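# Unclip both clips from the cell, leads left connected

## Task

Remove the two clips from the cell and set them down away from it. The strips must not get bent, and the leads must stay plugged in.

## Robot and tools

Robot: two seven-joint xArm7 arms, left_arm and right_arm, each with a two-finger parallel gripper and a wrist camera. There are three cameras: cam_low (504x504, on a stand behind the arms), cam_left_wrist and cam_right_wrist (each 672x504).

Frames. The scene frame has its origin at table-top height, midway between the two nominal bases. +z is up, +x points out over the table, and left_arm is on the +y side; image left and right do not follow the arm names. The calibrated bases in the scene frame are left_arm at (+0.051, +0.376, 0) with quat_wxyz (+1.000, 0, 0, +0.029), and right_arm at (+0.054, -0.428, 0) with quat_wxyz (+1.000, 0, 0, -0.023). Hand poses, velocities, targets and wrist-camera poses for each arm are given in that arm's own base frame. The table and the fixed cameras use the scene frame. Reported positions and orientations can be off by up to a few centimetres, more so at long reach.

Gripper axes. The fingers point along the gripper's +z and close along its y. end_effector_position is the spot between the pads when they are shut, about 2 cm short of the fingertips. While closing, the tips creep roughly 10 mm further along +z, mostly while the pads are still more than 40 mm apart.

Command row. Every row has 16 numbers. The first 8 are for left_arm: x, y, z, qw, qx, qy, qz, opening. The next 8 are the same for right_arm. Both arms are always included, even if only one moves. x, y, z are an absolute target position in metres, and the quaternion is an absolute target orientation with w first. Both are in that arm's base frame. Opening is also absolute: +1 is fully open (0.084 m) and -1 is shut, with anything between allowed. To hold an arm still, resend the pose from the last result taken before it began to stay, together with the opening it should keep. To hold an orientation steady, repeat the same quaternion in every row rather than copying the drifting reported one. A 0 in the opening slot is a real command.

execute_actions(actions, cameras). actions is a list of actions. Each action is a table of up to 15 rows, and each row lasts 1/30 s. A table shorter than 15 rows repeats its final row. If a target lies more than 0.6 m from its gripper's current position along any of that gripper's axes, the action is rejected for both arms. If the first action fails this check against the latest reported state, the entire call is rejected. An empty actions list returns images from all cameras and the fuller state, including the scene number. cameras takes a list of names, ["all"], or [].

move(target, speed, blend, opening_speed, blocking, cameras). target is one 16-number row or a list of up to 15 rows, with no 0.6 m limit. Each gripper follows a straight line from its Hand target and turns the short way. The path does not avoid obstacles or the other arm. speed is in m/s, from 0.002 to 1 (default 0.25), and turning is capped at twice that value in rad/s. You may give one speed per leg. blend is a corner-rounding radius in metres; 0 means stop at each point. opening_speed is the rate of the finger command, on the -1..+1 scale per second, and must be at least 0.2. Paths take at least 0.5 s and are cut off at 10 s. Faster moves lag more, stray further and hit harder. With blocking=false the call returns after about 0.5 s while the motion continues, and a new move takes over from the current point. The result adds a move: line. It can read done (within 3 mm and 2 degrees), off_target, moving, held or fault. It may also show limits=paced (the pose was clipped) or limits=held (a check withheld steps). done does not tell you whether anything was touched.

wait(seconds: 0 to 10) lets time pass while any running move continues. stop() brakes a running move, and the arm needs room to do so. zoom_image(camera, region [x0, y0, x1, y1] in pixels, at most 504 by 504) enlarges part of a camera's newest image. clear_fault(arm) clears a torque fault that has been reported. read_manual(section) returns licence text only. finished_scene(scene) ends the current scene and cannot be undone; pass the current scene's number.

Controller behaviour. On every step, the commanded pose is clamped to within 70 mm and 16 degrees of the measured pose. Hand target in the result shows where each arm is actually heading, which may fall short, so send the remainder next. Tool commands shows the current finger commands. A large turn of the gripper can swing the elbow. A joint stuck at its limit is freed by poses that turn it back by less than half a turn per step.

Gripping. grip_measured uses the same -1..+1 scale as opening. To hold a part, command an opening clearly below grip_measured; a lower command squeezes harder, up to about 24 N per pad. Closing fast can press harder.

Readouts. Joint torques include the arm's own weight and carry offsets and noise; positive means toward a larger joint position. Joint velocities reading "within noise" means the arm is still. Wrist depth gives a 7x7 grid per wrist camera, read row by row from the top left with " / " between rows, in millimetres from 172 to 3000. "-" means no valid reading.

Faults. If contact torque reaches a joint's load limit, the arm backs off slightly and stops until clear_fault is called. Limits in N m are waist 44.6, shoulder 44.8, upper arm roll 28.5, elbow 28.5, forearm roll 28.5, wrist pitch 15.3 and wrist roll 16, and a carried load counts toward them. The same fault occurs after a motor sits at its torque limit for 1 s, or is overloaded for too long. Holding loads, stretching out, or pushing at unreachable poses heats the motors. A MOTOR HOT line appears at 65 °C, and at 80 °C the arm brakes for 30 to 60 s or longer.

Avoid. Do not let anything fall or end up off the table. Do not release parts while they are moving. Avoid slams and hard pushes on fixed or heavy objects. Keep the arms from touching each other, and never close one gripper on the other arm's fingers. The clearance check may hold an arm back, but it does not catch fingers opening into the other arm. Be gentle with the strips and leads.

Each tool is called after "Emit:" as name(argument=value, ...) on one line, values as JSON.

## Session

Emit:
execute_actions(actions=[])

Scene clock: 0.00 s.
left_arm: end_effector_position=(+0.0924, +0.2604, +0.2720) grip_measured=+1.00 end_effector_quat_wxyz=(-0.218, -0.408, +0.758, -0.460) | right_arm: end_effector_position=(+0.5478, +0.3596, +0.3660) grip_measured=+1.00 end_effector_quat_wxyz=(-0.170, +0.894, -0.210, +0.358)
Joint positions: left_arm=[1.52 0.197 -0.107 1.296 -0.204 2.147 -2.739 0.084] | right_arm=[0.581 0.113 0.059 1.321 -0.649 0.531 1.551 0.084]
Joint velocities: within noise
Joint torques (N m): no reading
Wrist depth (mm): cam_left_wrist=[- - - 311 304 353 675 / - 1546 1215 1020 330 340 595 / - 1266 1037 804 397 366 388 / 1330 1063 890 742 637 405 411 / 1105 835 766 650 578 501 436 / 792 778 685 593 520 475 427 / 758 694 600 531 483 448 395] | cam_right_wrist=[1571 1669 1741 1823 1872 1823 1665 / 1715 1781 1898 1940 1838 1669 1526 / 1888 1968 2020 1828 1677 1567 566 / 2068 2068 1877 1706 1582 577 536 / 2099 1914 1706 628 579 537 500 / 1914 1763 629 579 540 501 467 / 1758 644 580 548 511 468 455]
Hand target: left_arm +0.0924, +0.2604, +0.2720; -0.218, -0.408, +0.758, -0.460 | right_arm +0.5478, +0.3596, +0.3660; -0.170, +0.894, -0.210, +0.358
Tool commands: left_gripper/opening=+1.0 right_gripper/opening=+1.0

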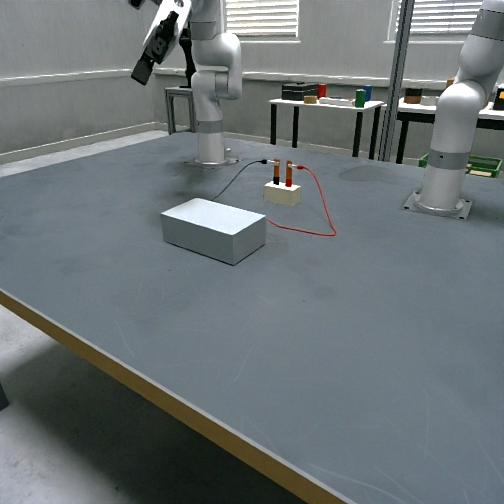

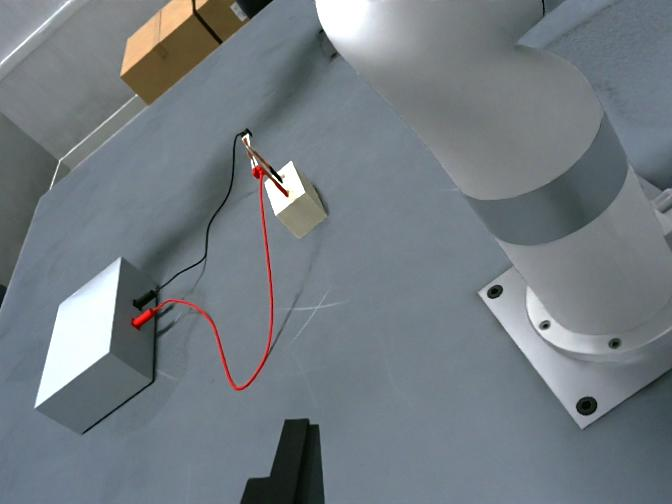

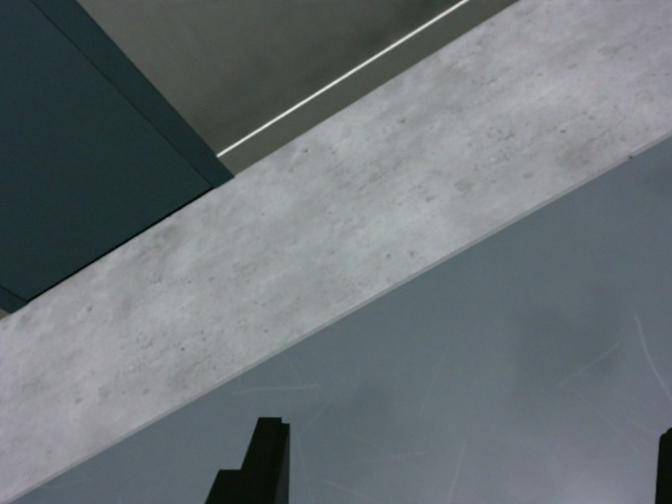

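Emit:
zoom_image(camera="cam_low", region=[200, 140, 350, 250])

Emit:
zoom_image(camera="cam_left_wrist", region=[210, 110, 350, 250])

Scaled by 3.360 from the camera's 504x504 image, which has a finer 720x720 frame.

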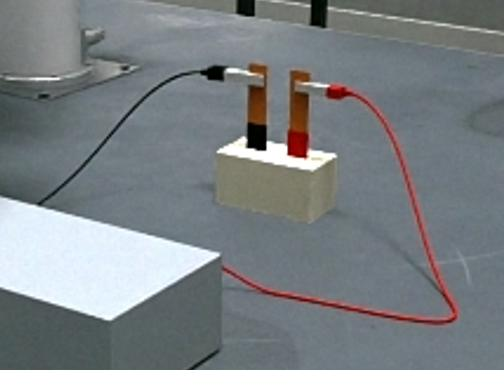

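Scaled by 3.600 from the camera's 672x504 image, which has a finer 960x720 frame.

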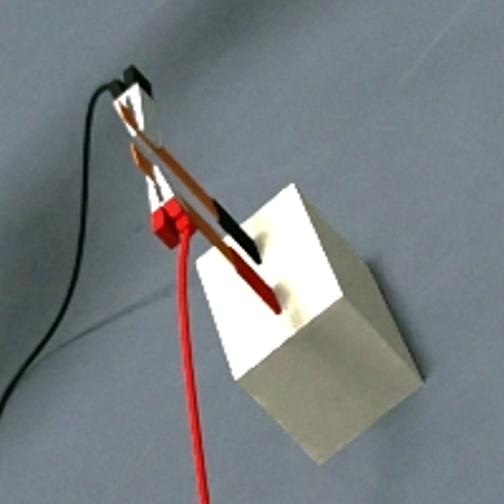

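Emit:
move(target=[0.15, -0.2, 0.35, 0, 0.7071, -0.7071, 0, 0.3, 0.3, 0.0, 0.35, 0, 0.7071, -0.7071, 0, 0.3], cameras=["all"])

Scene clock: 53.00 s.
left_arm: end_effector_position=(+0.1500, -0.2000, +0.3500) grip_measured=+0.29 end_effector_quat_wxyz=(+0.000, +0.707, -0.707, +0.000) | right_arm: end_effector_position=(+0.3000, +0.0000, +0.3500) grip_measured=+0.29 end_effector_quat_wxyz=(+0.000, +0.707, -0.707, +0.000)
Joint positions: left_arm=[1.538 -1.743 -0.289 1.064 -0.739 2.712 -3.816 0.056] | right_arm=[0.343 -0.62 -0.234 0.933 -0.135 1.541 1.726 0.056]
Joint torques (N m): left_arm=[4.37 34.33 8.49 5.62 -2.65 -0.82 -2.92] | right_arm=[-5.86 -5.63 0.25 23.79 -1.89 -0.31 -0.04]
Wrist depth (mm): cam_left_wrist=[468 467 467 420 - - - / 475 473 471 470 468 - 185 / 481 481 477 476 474 473 223 / 488 487 484 481 482 478 478 / 495 492 490 489 489 484 484 / 502 498 498 494 490 492 489 / 508 - 505 502 503 494 486] | cam_right_wrist=[462 462 463 463 462 464 463 / 466 466 466 466 466 467 468 / 471 471 471 472 470 472 474 / 475 475 476 475 476 476 475 / 478 480 480 482 482 480 480 / 484 484 483 484 484 486 485 / 486 489 488 490 489 492 491]
Hand target: left_arm +0.1500, -0.2000, +0.3500; +0.000, +0.707, -0.707, +0.000 | right_arm +0.3000, +0.0000, +0.3500; +0.000, +0.707, -0.707, +0.000
Off the commanded pose: left_arm 0.000 m, 0 deg | right_arm 0.000 m, 0 deg.
move: done

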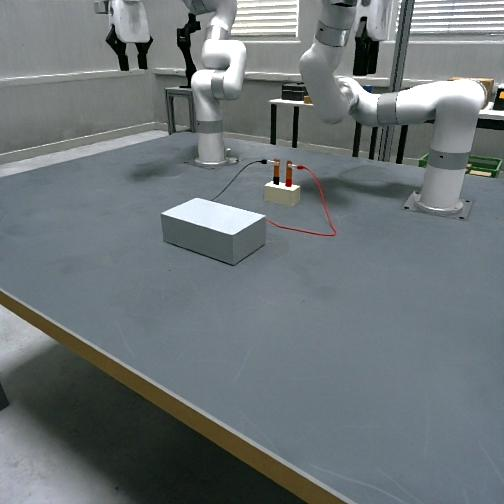

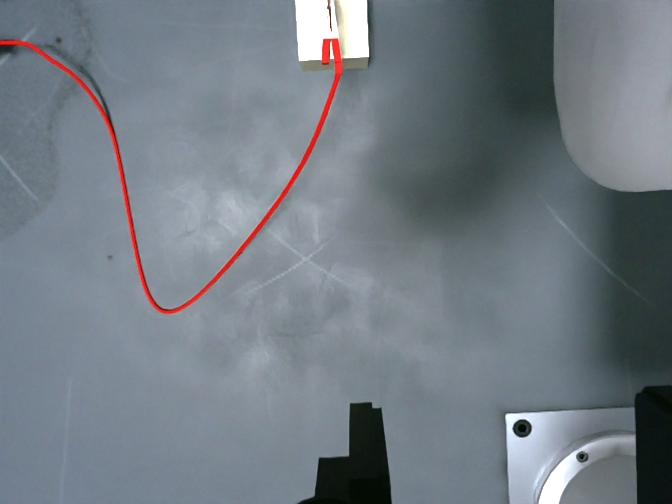

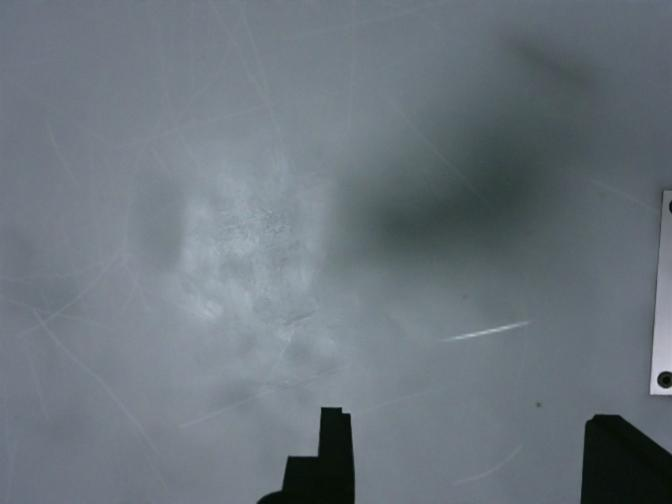

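Emit:
move(target=[[0.0924, 0.2604, 0.33, 0.218, 0.408, -0.758, 0.460, 0.3, 0.3, 0.0, 0.35, 0, 0.7071, -0.7071, 0, 0.3],[0.3, 0.25, 0.35, 0, 0.7071, -0.7071, 0, 0.3, 0.3, 0.0, 0.35, 0, 0.7071, -0.7071, 0, 0.3],[0.38, 0.0, 0.35, 0, 0.7071, -0.7071, 0, 0.3, 0.3, 0.0, 0.35, 0, 0.7071, -0.7071, 0, 0.3],[0.2, -0.25, 0.35, 0, 0.7071, -0.7071, 0, 0.3, 0.3, 0.0, 0.35, 0, 0.7071, -0.7071, 0, 0.3]], blend=0.05, cameras=["all"])

Scene clock: 69.20 s.
left_arm: end_effector_position=(+0.2000, -0.2500, +0.3500) grip_measured=+0.29 end_effector_quat_wxyz=(+0.000, +0.707, -0.707, +0.000) | right_arm: end_effector_position=(+0.3000, +0.0000, +0.3500) grip_measured=+0.29 end_effector_quat_wxyz=(+0.000, +0.707, -0.707, +0.000)
Joint positions: left_arm=[0.652 -1.119 -0.771 1.056 -0.732 1.924 -4.764 0.056] | right_arm=[0.343 -0.62 -0.234 0.933 -0.135 1.541 1.726 0.056]
Joint torques (N m): left_arm=[-4.25 10.13 7.54 17.14 -2.65 -0.96 -2.79] | right_arm=[-5.84 -5.5 0.31 23.72 -1.84 -0.31 -0.82]
Wrist depth (mm): cam_left_wrist=[467 467 468 464 421 462 460 / 471 474 472 470 425 467 466 / 469 481 477 477 475 472 471 / 488 486 486 484 480 480 476 / 497 493 491 488 489 485 483 / 502 500 498 495 492 490 490 / 509 - 503 504 502 498 497] | cam_right_wrist=[462 463 463 462 462 462 463 / 466 467 467 465 467 468 467 / 470 472 472 472 471 472 473 / 475 476 476 473 476 477 474 / 481 480 480 481 482 480 480 / 485 483 484 487 485 485 486 / 486 490 488 489 490 490 491]
Hand target: left_arm +0.2000, -0.2500, +0.3500; +0.000, +0.707, -0.707, +0.000 | right_arm +0.3000, +0.0000, +0.3500; +0.000, +0.707, -0.707, +0.000
Off the commanded pose: left_arm 0.000 m, 0 deg | right_arm 0.000 m, 0 deg.
move: done

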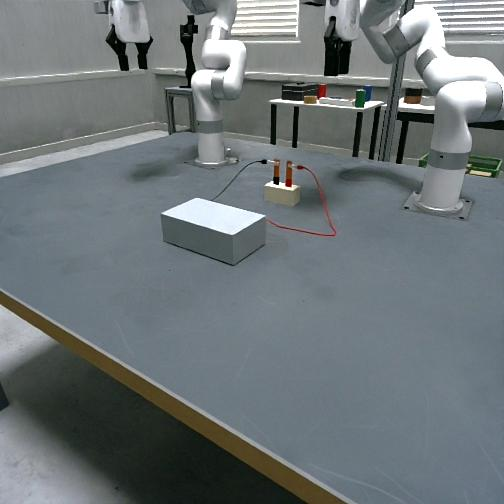

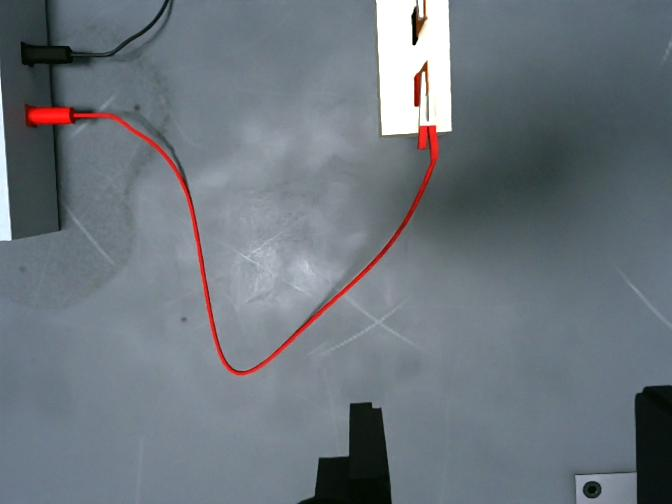

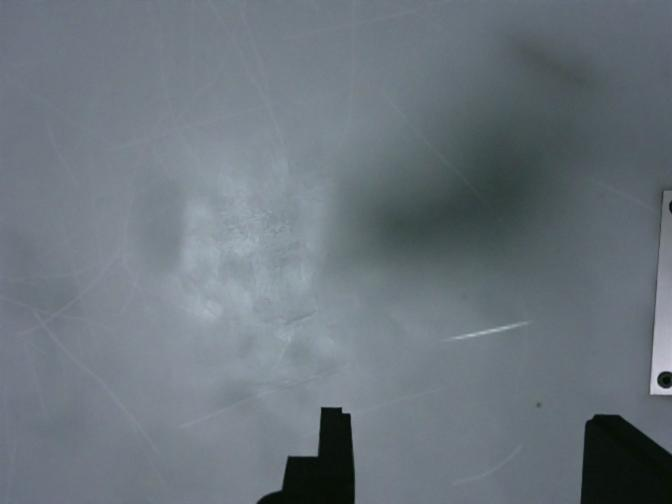

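Emit:
move(target=[0.18, -0.33, 0.32, 0, 0.7071, -0.7071, 0, 0, 0.3, 0.0, 0.35, 0, 0.7071, -0.7071, 0, 0.3], cameras=["cam_left_wrist"])

Emit:
zoom_image(camera="cam_left_wrist", region=[300, 50, 552, 302])

Emit:
move(target=[0.18, -0.33, 0.25, 0, 0.7071, -0.7071, 0, 0, 0.3, 0.0, 0.35, 0, 0.7071, -0.7071, 0, 0.3], cameras=["cam_left_wrist","cam_low"])

Scene clock: 81.57 s.
left_arm: end_effector_position=(+0.1800, -0.3300, +0.3200) grip_measured=-0.01 end_effector_quat_wxyz=(+0.000, +0.707, -0.707, +0.000) | right_arm: end_effector_position=(+0.3000, +0.0000, +0.3500) grip_measured=+0.29 end_effector_quat_wxyz=(+0.000, +0.707, -0.707, +0.000)
Joint positions: left_arm=[0.645 -1.168 -0.92 1.124 -0.888 1.911 -4.932 0.044] | right_arm=[0.343 -0.62 -0.234 0.933 -0.135 1.541 1.726 0.056]
Joint torques (N m): left_arm=[4.19 14.58 9.41 14.85 -2.63 -3.88 -2.94] | right_arm=[-5.93 -5.35 0.3 23.58 -1.74 -0.39 -0.87]
Wrist depth (mm): cam_left_wrist=[440 439 437 435 433 432 431 / 446 444 443 440 439 438 436 / 451 449 449 446 442 444 441 / 457 455 453 452 450 448 448 / 462 462 459 458 457 454 452 / 472 469 466 463 462 462 459 / 477 - 473 469 - 467 -] | cam_right_wrist=[462 461 462 462 463 463 463 / 467 467 467 467 467 467 468 / 471 471 470 470 471 473 472 / 475 475 476 475 475 477 478 / 477 479 480 479 480 481 480 / 485 483 485 486 483 485 487 / 489 488 486 490 491 490 490]
Hand target: left_arm +0.1800, -0.3300, +0.3200; +0.000, +0.707, -0.707, +0.000 | right_arm +0.3000, +0.0000, +0.3500; +0.000, +0.707, -0.707, +0.000
Off the commanded pose: left_arm 0.000 m, 0 deg | right_arm 0.000 m, 0 deg.
move: done
Images, in order (width x height): cam_left_wrist 672x504.

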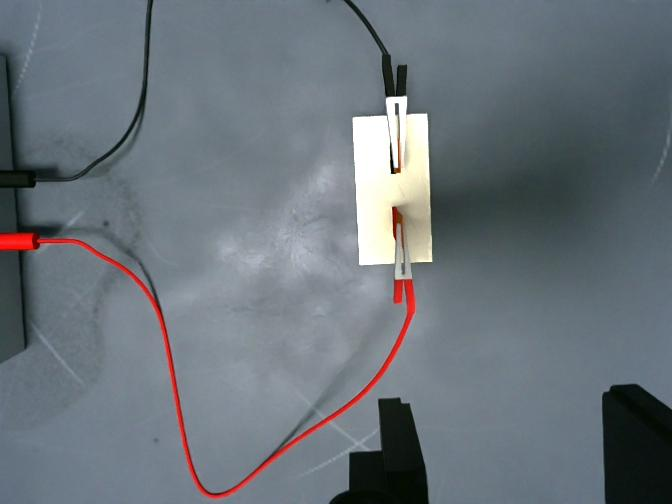

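Scaled by 2.000 from the camera's 672x504 image, which has a finer 960x720 frame.

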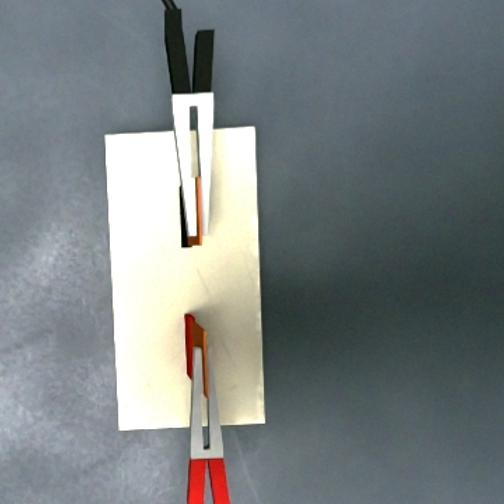

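Scene clock: 82.47 s.
left_arm: end_effector_position=(+0.1800, -0.3300, +0.2500) grip_measured=-0.01 end_effector_quat_wxyz=(+0.000, +0.707, -0.707, +0.000) | right_arm: end_effector_position=(+0.3000, +0.0000, +0.3500) grip_measured=+0.29 end_effector_quat_wxyz=(+0.000, +0.707, -0.707, +0.000)
Joint positions: left_arm=[0.601 -1.273 -1.018 0.948 -0.992 1.81 -4.903 0.044] | right_arm=[0.343 -0.62 -0.234 0.933 -0.135 1.541 1.726 0.056]
Joint torques (N m): left_arm=[-4.03 13.91 10.08 8.03 -2.76 -3.9 3.16] | right_arm=[-5.98 -5.34 0.25 23.54 -1.67 -0.36 -0.9]
Wrist depth (mm): cam_left_wrist=[371 369 369 368 365 364 362 / 375 374 373 373 328 369 368 / 381 379 378 376 333 374 372 / 387 385 383 381 336 378 378 / 392 391 389 389 385 383 383 / 398 396 394 392 391 390 388 / 403 401 398 - 398 394 -] | cam_right_wrist=[463 462 462 463 463 463 465 / 467 467 466 467 467 468 468 / 471 473 471 473 471 471 472 / 476 476 475 476 476 476 476 / 482 479 478 480 482 480 481 / 484 484 485 485 484 483 488 / 488 491 487 489 491 490 491]
Hand target: left_arm +0.1800, -0.3300, +0.2500; +0.000, +0.707, -0.707, +0.000 | right_arm +0.3000, +0.0000, +0.3500; +0.000, +0.707, -0.707, +0.000
Off the commanded pose: left_arm 0.000 m, 0 deg | right_arm 0.000 m, 0 deg.
move: done
Images, in order (width x height): cam_low 504x504, cam_left_wrist 672x504.

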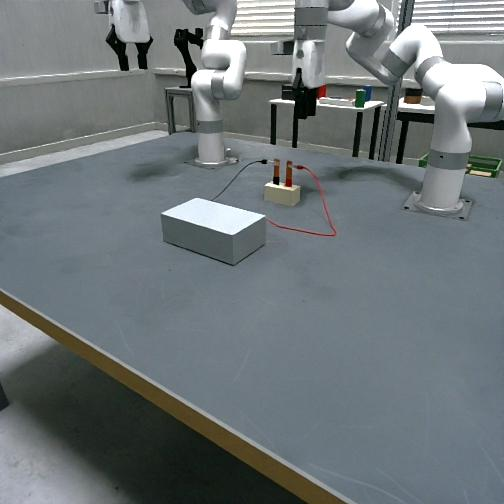

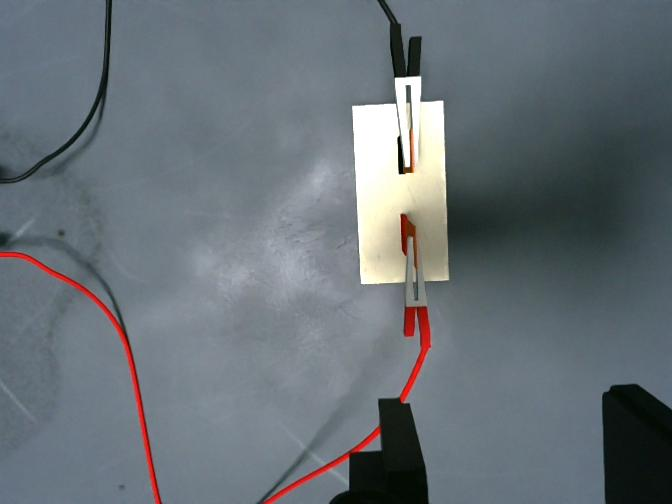

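Emit:
move(target=[0.19, -0.329, 0.16, 0, 0.7071, -0.7071, 0, 0, 0.3, 0.0, 0.35, 0, 0.7071, -0.7071, 0, 0.3], cameras=["cam_left_wrist","cam_low"])

Emit:
zoom_image(camera="cam_low", region=[220, 80, 350, 210])

Scene clock: 106.67 s.
left_arm: end_effector_position=(+0.1900, -0.3290, +0.1600) grip_measured=-0.01 end_effector_quat_wxyz=(+0.000, +0.707, -0.707, +0.000) | right_arm: end_effector_position=(+0.3000, +0.0000, +0.3500) grip_measured=+0.29 end_effector_quat_wxyz=(+0.000, +0.707, -0.707, +0.000)
Joint positions: left_arm=[0.586 -1.363 -1.207 0.794 -1.167 1.674 -4.861 0.044] | right_arm=[0.343 -0.62 -0.234 0.933 -0.135 1.541 1.726 0.056]
Joint torques (N m): left_arm=[4.08 13.4 10.71 5.53 -2.59 -4 3.18] | right_arm=[-5.71 -5.46 0.35 23.65 -1.63 -0.29 -0.89]
Wrist depth (mm): cam_left_wrist=[283 283 281 280 278 279 277 / 286 286 285 284 238 281 281 / 290 289 289 288 241 284 285 / 295 293 292 291 245 288 287 / 299 297 296 296 248 293 292 / 302 302 300 299 298 296 295 / 307 305 - 304 302 - -] | cam_right_wrist=[461 462 463 462 463 464 462 / 466 466 467 467 467 468 469 / 470 470 471 472 472 473 472 / 475 477 475 475 476 476 476 / 478 480 479 481 481 479 480 / 484 483 485 485 485 484 486 / 487 489 489 489 488 491 490]
Hand target: left_arm +0.1900, -0.3290, +0.1600; +0.000, +0.707, -0.707, +0.000 | right_arm +0.3000, +0.0000, +0.3500; +0.000, +0.707, -0.707, +0.000
Off the commanded pose: left_arm 0.000 m, 0 deg | right_arm 0.000 m, 0 deg.
move: done
Images, in order (width x height): cam_low 504x504, cam_left_wrist 672x504.

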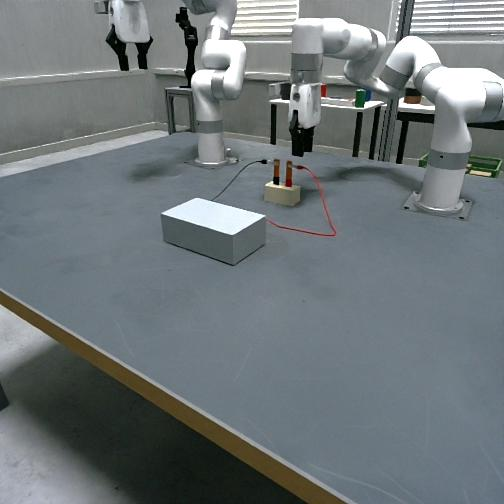

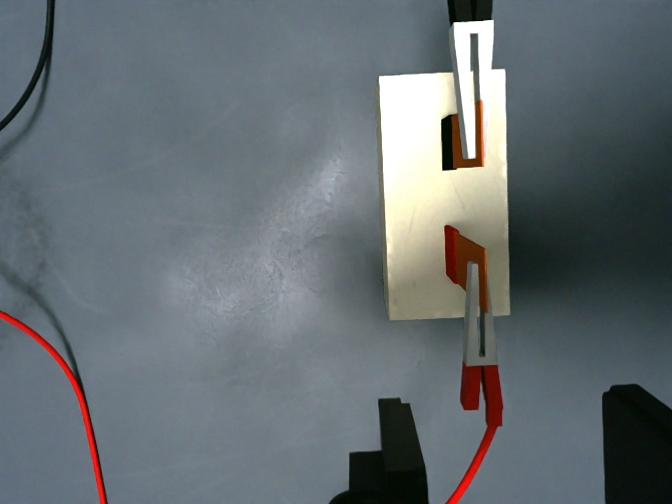

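Scaled by 3.877 from the camera's 504x504 image, which has a finer 720x720 frame.

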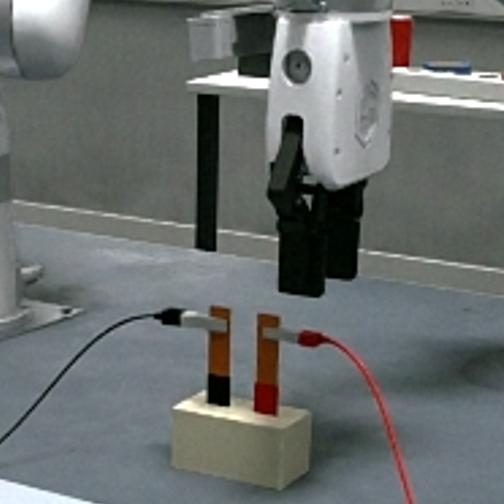

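Emit:
move(target=[0.1895, -0.327, 0.108, 0, 0.7071, -0.7071, 0, 0, 0.3, 0.0, 0.35, 0, 0.7071, -0.7071, 0, 0.3], speed=0.08, cameras=["cam_left_wrist","cam_low"])

Emit:
zoom_image(camera="cam_low", region=[230, 100, 350, 220])

Scene clock: 112.27 s.
left_arm: end_effector_position=(+0.1895, -0.3270, +0.1080) grip_measured=-0.01 end_effector_quat_wxyz=(+0.000, +0.707, -0.707, +0.000) | right_arm: end_effector_position=(+0.3000, +0.0000, +0.3500) grip_measured=+0.29 end_effector_quat_wxyz=(+0.000, +0.707, -0.707, +0.000)
Joint positions: left_arm=[0.568 -1.406 -1.334 0.726 -1.285 1.602 -4.846 0.044] | right_arm=[0.343 -0.62 -0.234 0.933 -0.135 1.541 1.726 0.056]
Joint torques (N m): left_arm=[-4.26 13.32 10.87 3.35 -2.8 -4 3.15] | right_arm=[-5.73 -5.47 0.31 23.62 -1.63 -0.36 -0.84]
Wrist depth (mm): cam_left_wrist=[233 232 231 230 227 227 227 / 236 234 234 233 188 188 230 / 239 237 236 236 190 190 233 / 241 241 240 239 192 192 236 / 245 244 243 242 243 238 239 / 248 247 246 245 244 243 242 / 252 250 - - 248 - -] | cam_right_wrist=[461 461 463 463 461 463 464 / 466 466 467 467 467 466 467 / 471 470 472 472 472 473 472 / 474 476 474 477 476 475 476 / 478 478 479 480 480 481 479 / 484 483 483 485 485 485 485 / 488 489 489 491 491 491 491]
Hand target: left_arm +0.1895, -0.3270, +0.1080; +0.000, +0.707, -0.707, +0.000 | right_arm +0.3000, +0.0000, +0.3500; +0.000, +0.707, -0.707, +0.000
Off the commanded pose: left_arm 0.000 m, 0 deg | right_arm 0.000 m, 0 deg.
move: done
Images, in order (width x height): cam_low 504x504, cam_left_wrist 672x504.

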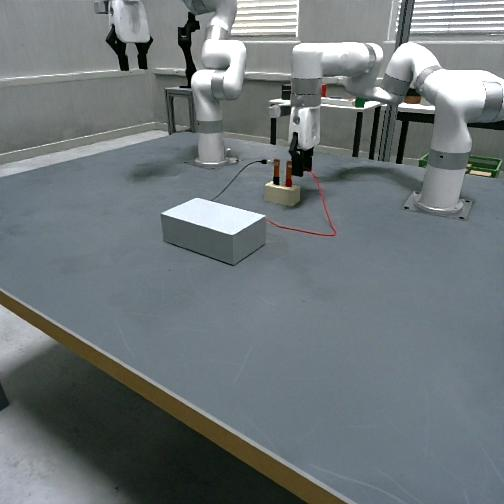

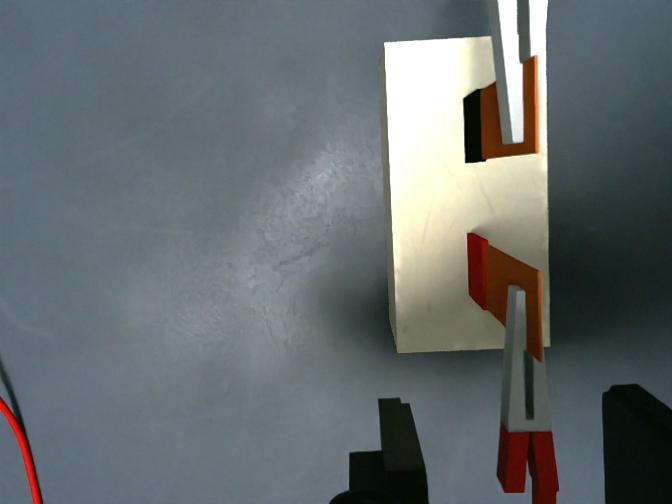

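Scaled by 4.200 from the camera's 504x504 image, which has a finer 720x720 frame.

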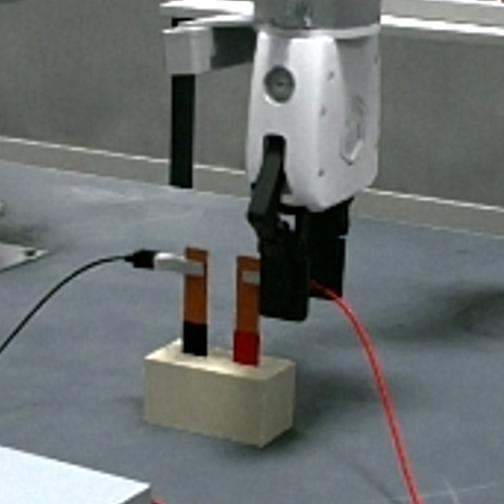

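Emit:
move(target=[0.189, -0.327, 0.107, 0, 0.7071, -0.7071, 0, -1, 0.3, 0.0, 0.35, 0, 0.7071, -0.7071, 0, 0.3], opening_speed=0.5, cameras=["cam_left_wrist","cam_low"])

Scene clock: 118.33 s.
left_arm: end_effector_position=(+0.1890, -0.3270, +0.1070) grip_measured=-0.83 end_effector_quat_wxyz=(+0.000, +0.707, -0.707, +0.000) | right_arm: end_effector_position=(+0.3000, +0.0000, +0.3500) grip_measured=+0.29 end_effector_quat_wxyz=(+0.000, +0.707, -0.707, +0.000)
Joint positions: left_arm=[0.566 -1.408 -1.337 0.724 -1.288 1.601 -4.847 0.008] | right_arm=[0.343 -0.62 -0.234 0.933 -0.135 1.541 1.726 0.056]
Joint torques (N m): left_arm=[-3.89 14.4 11.08 4.4 -2.3 -3.56 -2.87] | right_arm=[-5.64 -5.22 0.28 23.5 -1.61 -0.32 -0.86]
Wrist depth (mm): cam_left_wrist=[231 231 230 229 227 226 226 / 234 233 232 232 187 187 229 / 238 237 236 235 189 189 232 / 240 240 239 238 191 191 235 / 243 242 242 241 241 238 238 / 247 246 245 245 242 242 241 / 251 250 248 - - - 244] | cam_right_wrist=[460 462 463 463 462 464 464 / 467 466 466 468 467 468 469 / 469 472 471 471 470 471 473 / 475 474 475 476 476 475 476 / 479 479 479 480 479 481 480 / 484 484 484 486 486 485 485 / 488 488 490 488 490 491 490]
Hand target: left_arm +0.1890, -0.3270, +0.1070; +0.000, +0.707, -0.707, +0.000 | right_arm +0.3000, +0.0000, +0.3500; +0.000, +0.707, -0.707, +0.000
Off the commanded pose: left_arm 0.000 m, 0 deg | right_arm 0.000 m, 0 deg.
move: done
Images, in order (width x height): cam_low 504x504, cam_left_wrist 672x504.

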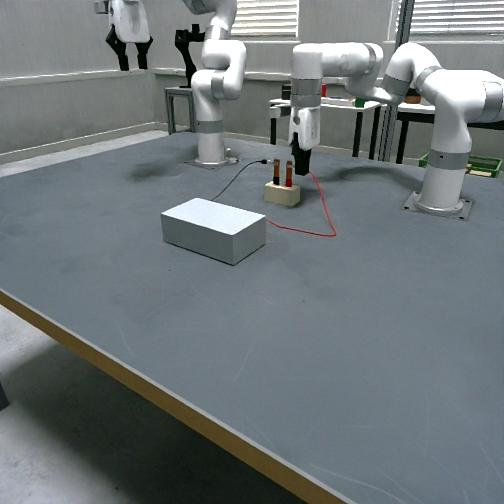

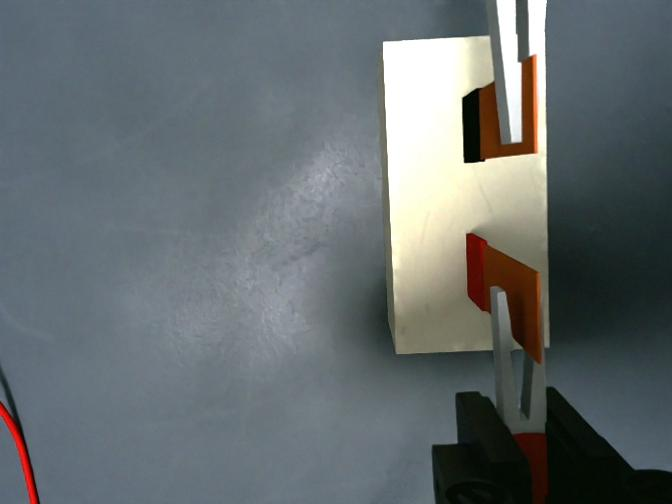

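Emit:
move(target=[0.189, -0.25, 0.107, 0, 0.7071, -0.7071, 0, -1, 0.3, 0.0, 0.35, 0, 0.7071, -0.7071, 0, 0.3], speed=0.08, cameras=["cam_left_wrist","cam_low"])

Emit:
zoom_image(camera="cam_low", region=[230, 100, 350, 220])

Scene clock: 124.00 s.
left_arm: end_effector_position=(+0.1890, -0.2500, +0.1070) grip_measured=-0.83 end_effector_quat_wxyz=(+0.000, +0.707, -0.707, +0.000) | right_arm: end_effector_position=(+0.3000, +0.0000, +0.3500) grip_measured=+0.29 end_effector_quat_wxyz=(+0.000, +0.707, -0.707, +0.000)
Joint positions: left_arm=[0.495 -1.429 -1.261 0.513 -1.232 1.595 -4.703 0.008] | right_arm=[0.343 -0.62 -0.234 0.933 -0.135 1.541 1.726 0.056]
Joint torques (N m): left_arm=[-4.44 9.45 15.02 4.62 2.7 -4 3.17] | right_arm=[-5.8 -5.17 0.24 23.58 -1.56 -0.33 -0.8]
Wrist depth (mm): cam_left_wrist=[231 231 230 229 185 226 226 / 235 233 232 232 231 230 229 / 238 236 236 235 234 233 232 / 240 239 239 237 237 236 235 / 243 242 242 241 239 239 238 / 247 246 245 244 242 242 241 / 251 250 248 - - - 244] | cam_right_wrist=[461 462 462 462 463 464 464 / 465 467 468 466 467 466 468 / 471 470 472 473 473 473 473 / 475 476 475 476 475 475 476 / 479 479 482 479 481 480 481 / 484 483 483 484 484 485 486 / 488 489 489 490 490 491 492]
Hand target: left_arm +0.1890, -0.2500, +0.1070; +0.000, +0.707, -0.707, +0.000 | right_arm +0.3000, +0.0000, +0.3500; +0.000, +0.707, -0.707, +0.000
Off the commanded pose: left_arm 0.000 m, 0 deg | right_arm 0.000 m, 0 deg.
move: done
Images, in order (width x height): cam_low 504x504, cam_left_wrist 672x504.

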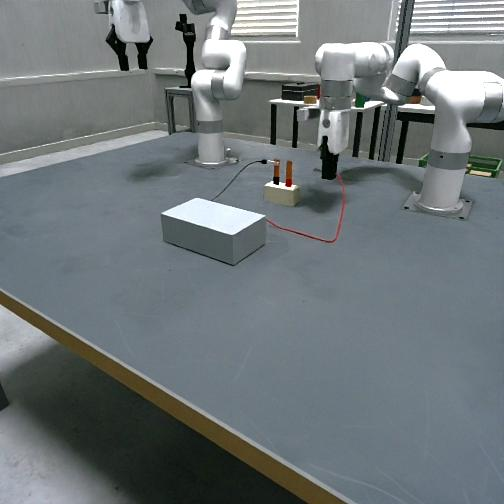

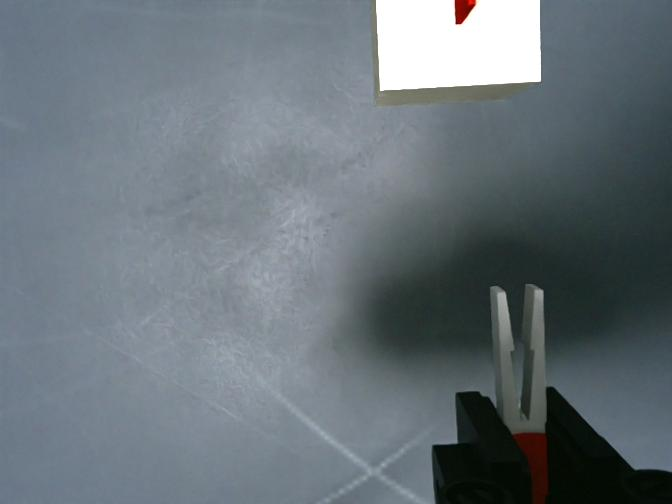

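Scaled by 4.200 from the camera's 504x504 image, which has a finer 720x720 frame.

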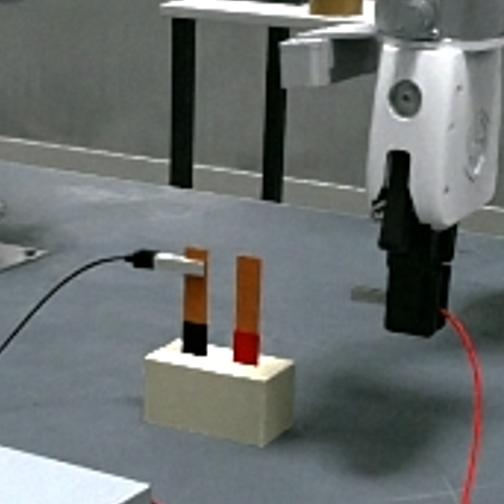

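Emit:
move(target=[[0.189, -0.23, 0.027, 0, 0.7071, -0.7071, 0, -1, 0.3, 0.1, 0.35, 0.0, 0.999, 0.02, 0, 0],[0.189, -0.23, 0.027, 0, 0.7071, -0.7071, 0, -0.5, 0.27, 0.15, 0.33, 0, 0.6694, 0.7429, 0, 0]], speed=[0.2,0.3], opening_speed=0.8, cameras=["all"])

Scene clock: 142.50 s.
left_arm: end_effector_position=(+0.1890, -0.2300, +0.0270) grip_measured=-0.52 end_effector_quat_wxyz=(+0.000, +0.707, -0.707, +0.000) | right_arm: end_effector_position=(+0.2700, +0.1500, +0.3300) grip_measured=-0.01 end_effector_quat_wxyz=(+0.000, +0.669, +0.743, +0.000)
Joint positions: left_arm=[0.484 -1.448 -1.531 0.413 -1.485 1.474 -4.644 0.021] | right_arm=[1.265 -0.7 -0.518 0.901 -0.325 1.535 -0.809 0.044]
Joint torques (N m): left_arm=[4.03 9.36 8.39 -0.4 -2.5 -3.8 3.25] | right_arm=[6.3 -3.55 3.97 19.32 -1.7 -0.35 -1.79]
Wrist depth (mm): cam_left_wrist=[- - - - - - - / - - - - - - - / - - - - - - - / - - - - - - - / - - - - - - - / - - - - - - - / - - - - - - -] | cam_right_wrist=[443 444 443 442 444 442 444 / 447 448 446 448 448 446 446 / 452 452 453 452 452 454 453 / 456 454 456 455 456 455 455 / 461 462 462 460 462 462 460 / 457 464 466 465 466 465 467 / 442 - 470 - 469 471 469]
Hand target: left_arm +0.1890, -0.2300, +0.0270; +0.000, +0.707, -0.707, +0.000 | right_arm +0.2700, +0.1500, +0.3300; +0.000, +0.669, +0.743, +0.000
Off the commanded pose: left_arm 0.000 m, 0 deg | right_arm 0.000 m, 0 deg.
move: done

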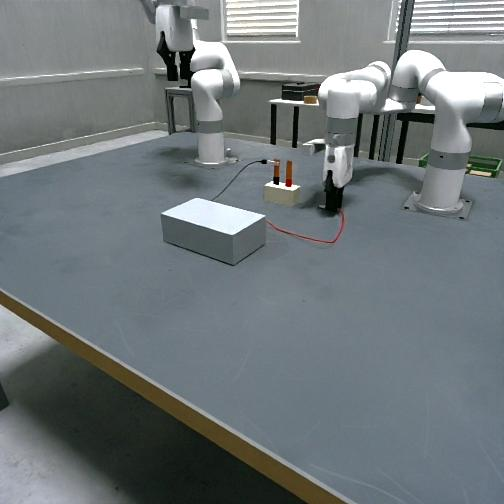

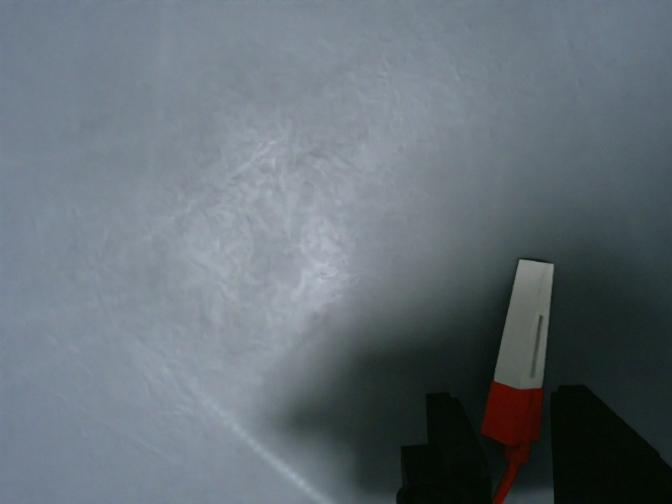

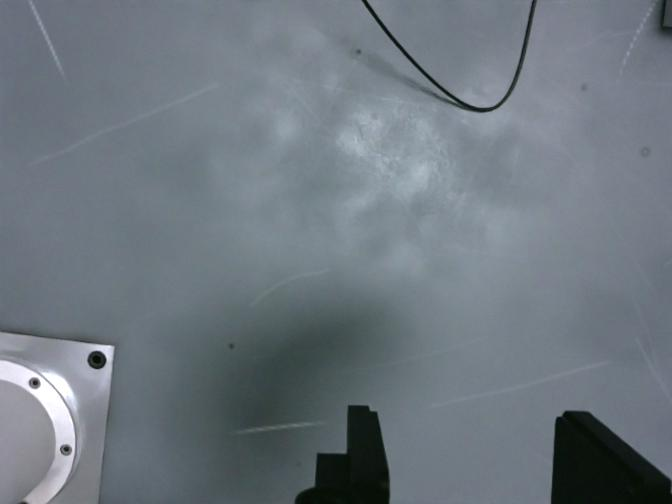

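Emit:
move(target=[[0.189, -0.23, 0.16, 0, 0.7071, -0.7071, 0, -0.5, 0.22, 0.25, 0.28, 0, 0.6694, 0.7429, 0, 0],[0.25, 0.0, 0.3, 0, 0.7071, -0.7071, 0, -0.5, 0.192, 0.36, 0.2, 0, 0.6694, 0.7429, 0, 0]], blend=0.04, cameras=["all"])

Scene clock: 147.67 s.
left_arm: end_effector_position=(+0.2500, +0.0000, +0.3000) grip_measured=-0.52 end_effector_quat_wxyz=(+0.000, +0.707, -0.707, +0.000) | right_arm: end_effector_position=(+0.1920, +0.3600, +0.2000) grip_measured=-0.01 end_effector_quat_wxyz=(+0.000, +0.669, +0.743, +0.000)
Joint positions: left_arm=[0.923 -1.02 -0.549 0.702 -0.462 1.64 -4.134 0.021] | right_arm=[1.497 -0.194 -0.397 0.842 -0.088 1.023 -0.523 0.044]
Joint torques (N m): left_arm=[4.09 10.51 9.64 23.33 2.62 -0.83 3.16] | right_arm=[6.38 -6.95 2.66 23.71 1.66 -2.25 -0.73]
Wrist depth (mm): cam_left_wrist=[421 419 416 417 416 412 412 / 428 424 422 420 419 418 417 / 432 431 428 427 425 422 422 / 438 437 435 432 432 429 429 / 444 442 439 437 435 434 433 / 450 448 444 444 442 439 439 / 456 451 452 450 448 448 442] | cam_right_wrist=[316 316 316 316 316 316 317 / 320 319 320 319 275 320 320 / 323 323 322 322 278 323 324 / 326 326 326 326 325 326 326 / 329 329 330 330 330 330 330 / 333 332 333 332 332 333 333 / 336 335 336 336 336 336 335]
Hand target: left_arm +0.2500, +0.0000, +0.3000; +0.000, +0.707, -0.707, +0.000 | right_arm +0.1920, +0.3600, +0.2000; +0.000, +0.669, +0.743, +0.000
Off the commanded pose: left_arm 0.000 m, 0 deg | right_arm 0.000 m, 0 deg.
move: done

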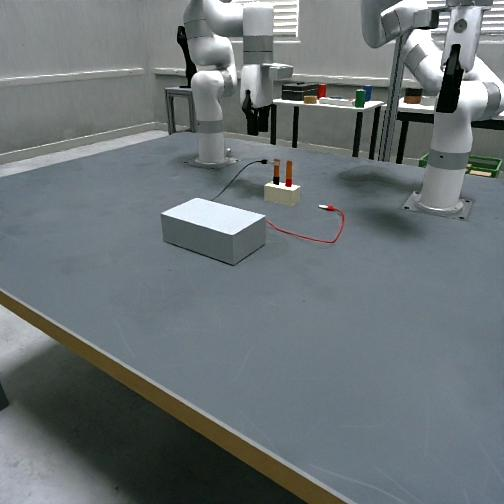

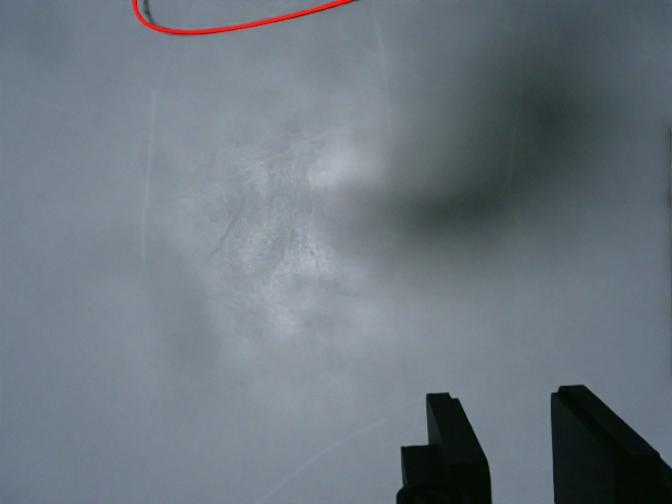

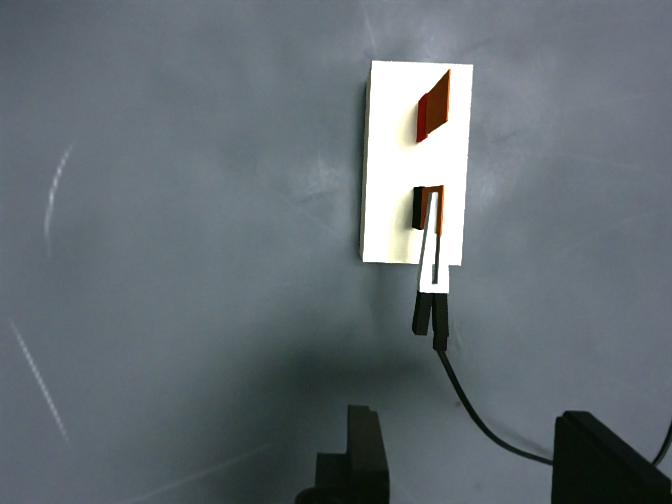

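Emit:
move(target=[0.25, 0.0, 0.3, 0, 0.7071, -0.7071, 0, -0.5, 0.192, 0.36, 0.15, 0, 0.6694, 0.7429, 0, 0], cameras=["cam_right_wrist"])

Scene clock: 151.70 s.
left_arm: end_effector_position=(+0.2500, +0.0000, +0.3000) grip_measured=-0.52 end_effector_quat_wxyz=(+0.000, +0.707, -0.707, +0.000) | right_arm: end_effector_position=(+0.1920, +0.3600, +0.1500) grip_measured=-0.01 end_effector_quat_wxyz=(+0.000, +0.669, +0.743, +0.000)
Joint positions: left_arm=[0.923 -1.02 -0.549 0.702 -0.462 1.64 -4.134 0.021] | right_arm=[1.498 -0.118 -0.412 0.76 -0.062 0.869 -0.546 0.044]
Joint torques (N m): left_arm=[4.16 10.58 9.63 23.09 2.51 -0.84 3.16] | right_arm=[6.33 -7.1 -2.03 17.42 1.65 -2.23 -1.77]
Wrist depth (mm): cam_left_wrist=[422 418 418 416 414 414 411 / 426 423 423 421 419 418 415 / 431 429 428 427 425 422 421 / 439 436 435 432 431 430 428 / 443 441 439 438 435 434 431 / 449 447 446 445 442 439 438 / 455 452 452 449 449 446 442] | cam_right_wrist=[268 268 268 268 225 268 269 / 271 271 271 270 227 271 271 / 274 274 274 273 229 274 274 / 276 277 276 275 232 276 276 / 279 279 279 279 279 279 279 / 282 282 282 281 281 282 282 / 285 283 - 285 285 285 285]
Hand target: left_arm +0.2500, +0.0000, +0.3000; +0.000, +0.707, -0.707, +0.000 | right_arm +0.1920, +0.3600, +0.1500; +0.000, +0.669, +0.743, +0.000
Off the commanded pose: left_arm 0.000 m, 0 deg | right_arm 0.000 m, 0 deg.
move: done
Images, in order (width x height): cam_right_wrist 672x504.

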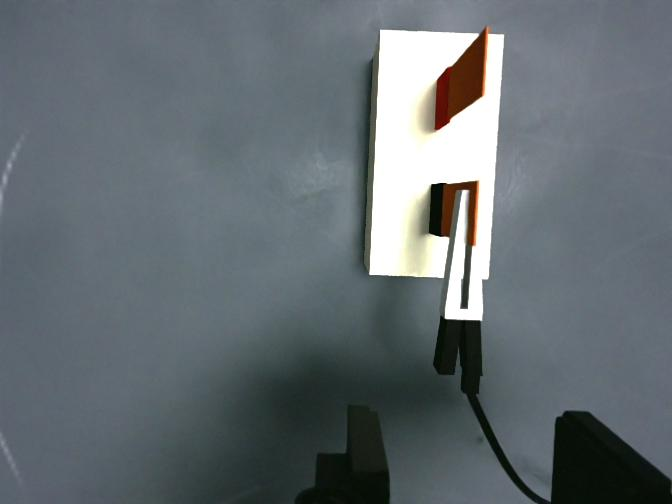

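Emit:
move(target=[0.25, 0.0, 0.3, 0, 0.7071, -0.7071, 0, -0.5, 0.1925, 0.38, 0.104, 0, 0.6694, 0.7429, 0, 0], speed=0.08, cameras=["cam_right_wrist","cam_low"])

Emit:
zoom_image(camera="cam_low", region=[220, 100, 340, 220])

Scene clock: 160.23 s.
left_arm: end_effector_position=(+0.2500, +0.0000, +0.3000) grip_measured=-0.52 end_effector_quat_wxyz=(+0.000, +0.707, -0.707, +0.000) | right_arm: end_effector_position=(+0.1925, +0.3800, +0.1040) grip_measured=-0.01 end_effector_quat_wxyz=(+0.000, +0.669, +0.743, +0.000)
Joint positions: left_arm=[0.923 -1.02 -0.549 0.702 -0.462 1.64 -4.134 0.021] | right_arm=[1.511 0.039 -0.41 0.77 0.023 0.734 -0.59 0.044]
Joint torques (N m): left_arm=[4.13 10.45 9.32 23.17 2.51 -0.79 3.04] | right_arm=[6.12 -8.85 2.11 21.47 1.85 -2.32 -1.83]
Wrist depth (mm): cam_left_wrist=[422 419 419 416 414 411 411 / 425 424 421 422 419 418 416 / 431 429 428 427 424 424 420 / 436 435 435 432 430 429 428 / 444 442 440 438 435 434 433 / 450 448 443 442 442 440 438 / 458 452 452 450 450 447 442] | cam_right_wrist=[224 223 224 224 224 223 224 / 226 226 226 226 181 225 226 / 228 228 229 229 184 227 229 / 230 230 230 230 185 230 230 / 233 233 233 232 - 232 233 / 236 235 235 235 235 235 236 / 238 237 - - 237 238 237]
Hand target: left_arm +0.2500, +0.0000, +0.3000; +0.000, +0.707, -0.707, +0.000 | right_arm +0.1925, +0.3800, +0.1040; +0.000, +0.669, +0.743, +0.000
Off the commanded pose: left_arm 0.000 m, 0 deg | right_arm 0.000 m, 0 deg.
move: done
Images, in order (width x height): cam_low 504x504, cam_right_wrist 672x504.

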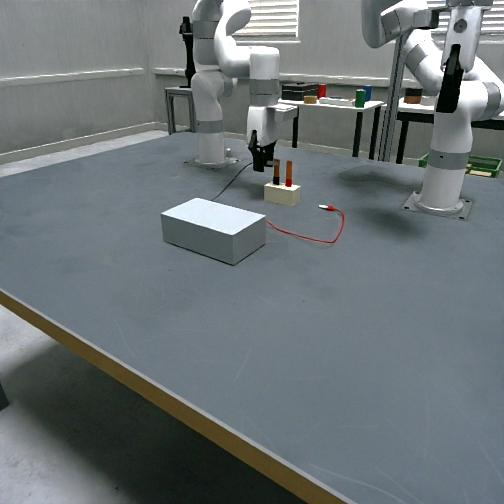

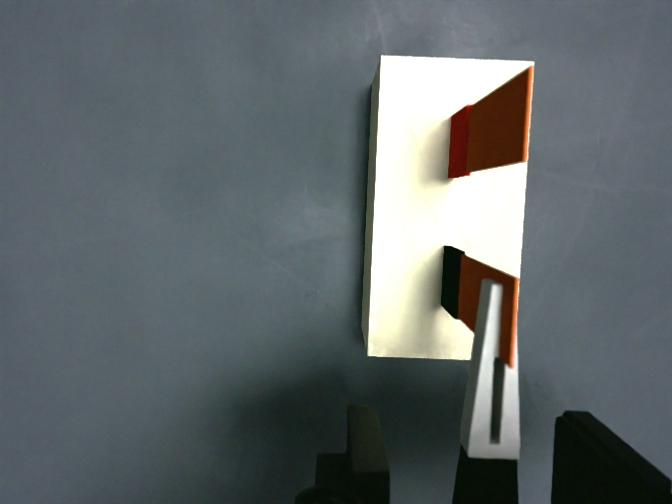

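Scaled by 4.200 from the camera's 504x504 image, which has a finer 720x720 frame.

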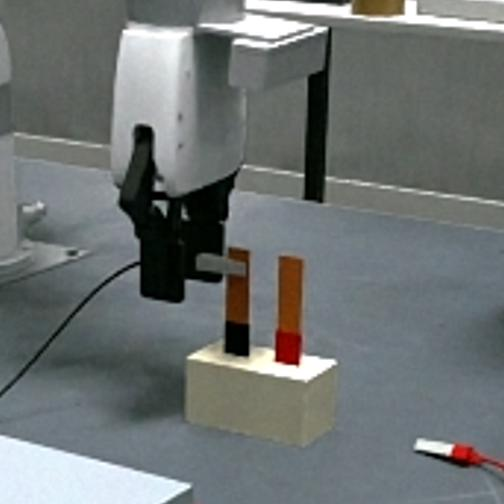

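Emit:
move(target=[0.25, 0.0, 0.3, 0, 0.7071, -0.7071, 0, -0.5, 0.1925, 0.381, 0.102, 0, 0.6694, 0.7429, 0, -1], opening_speed=0.5, cameras=["cam_right_wrist"])

Scene clock: 169.13 s.
left_arm: end_effector_position=(+0.2500, +0.0000, +0.3000) grip_measured=-0.52 end_effector_quat_wxyz=(+0.000, +0.707, -0.707, +0.000) | right_arm: end_effector_position=(+0.1925, +0.3810, +0.1020) grip_measured=-0.80 end_effector_quat_wxyz=(+0.000, +0.669, +0.743, +0.000)
Joint positions: left_arm=[0.923 -1.02 -0.549 0.702 -0.462 1.64 -4.134 0.021] | right_arm=[1.511 0.047 -0.409 0.771 0.028 0.729 -0.593 0.009]
Joint torques (N m): left_arm=[4.14 10.44 9.29 23.21 2.34 -0.86 3.09] | right_arm=[5.46 -9.27 0.83 20.72 1.46 -2.22 -1.56]
Wrist depth (mm): cam_left_wrist=[420 418 419 416 413 412 411 / 425 425 423 420 420 419 416 / 432 431 428 428 425 424 421 / 438 436 434 432 431 429 428 / 442 442 439 439 435 435 433 / 449 448 445 444 442 441 438 / 456 452 451 450 449 448 443] | cam_right_wrist=[221 221 221 222 221 222 222 / 224 224 224 224 179 180 224 / 227 227 227 227 182 225 226 / 228 228 228 229 183 228 228 / 231 231 231 - - 230 231 / 233 233 233 233 233 233 234 / 236 235 235 - - 235 235]
Hand target: left_arm +0.2500, +0.0000, +0.3000; +0.000, +0.707, -0.707, +0.000 | right_arm +0.1925, +0.3810, +0.1020; +0.000, +0.669, +0.743, +0.000
Off the commanded pose: left_arm 0.000 m, 0 deg | right_arm 0.000 m, 0 deg.
move: done
Images, in order (width x height): cam_right_wrist 672x504.

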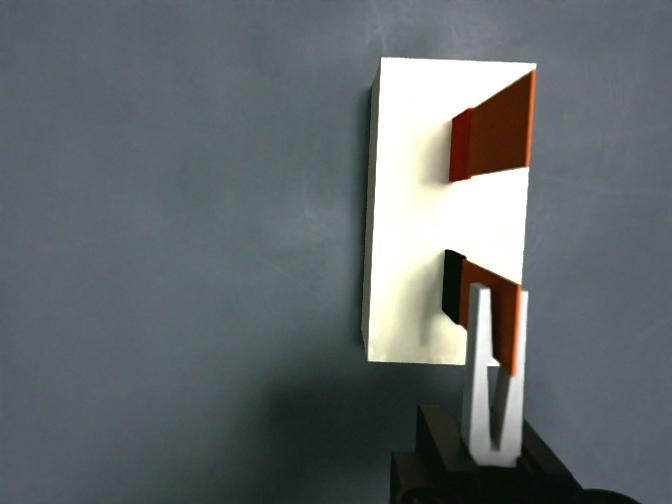

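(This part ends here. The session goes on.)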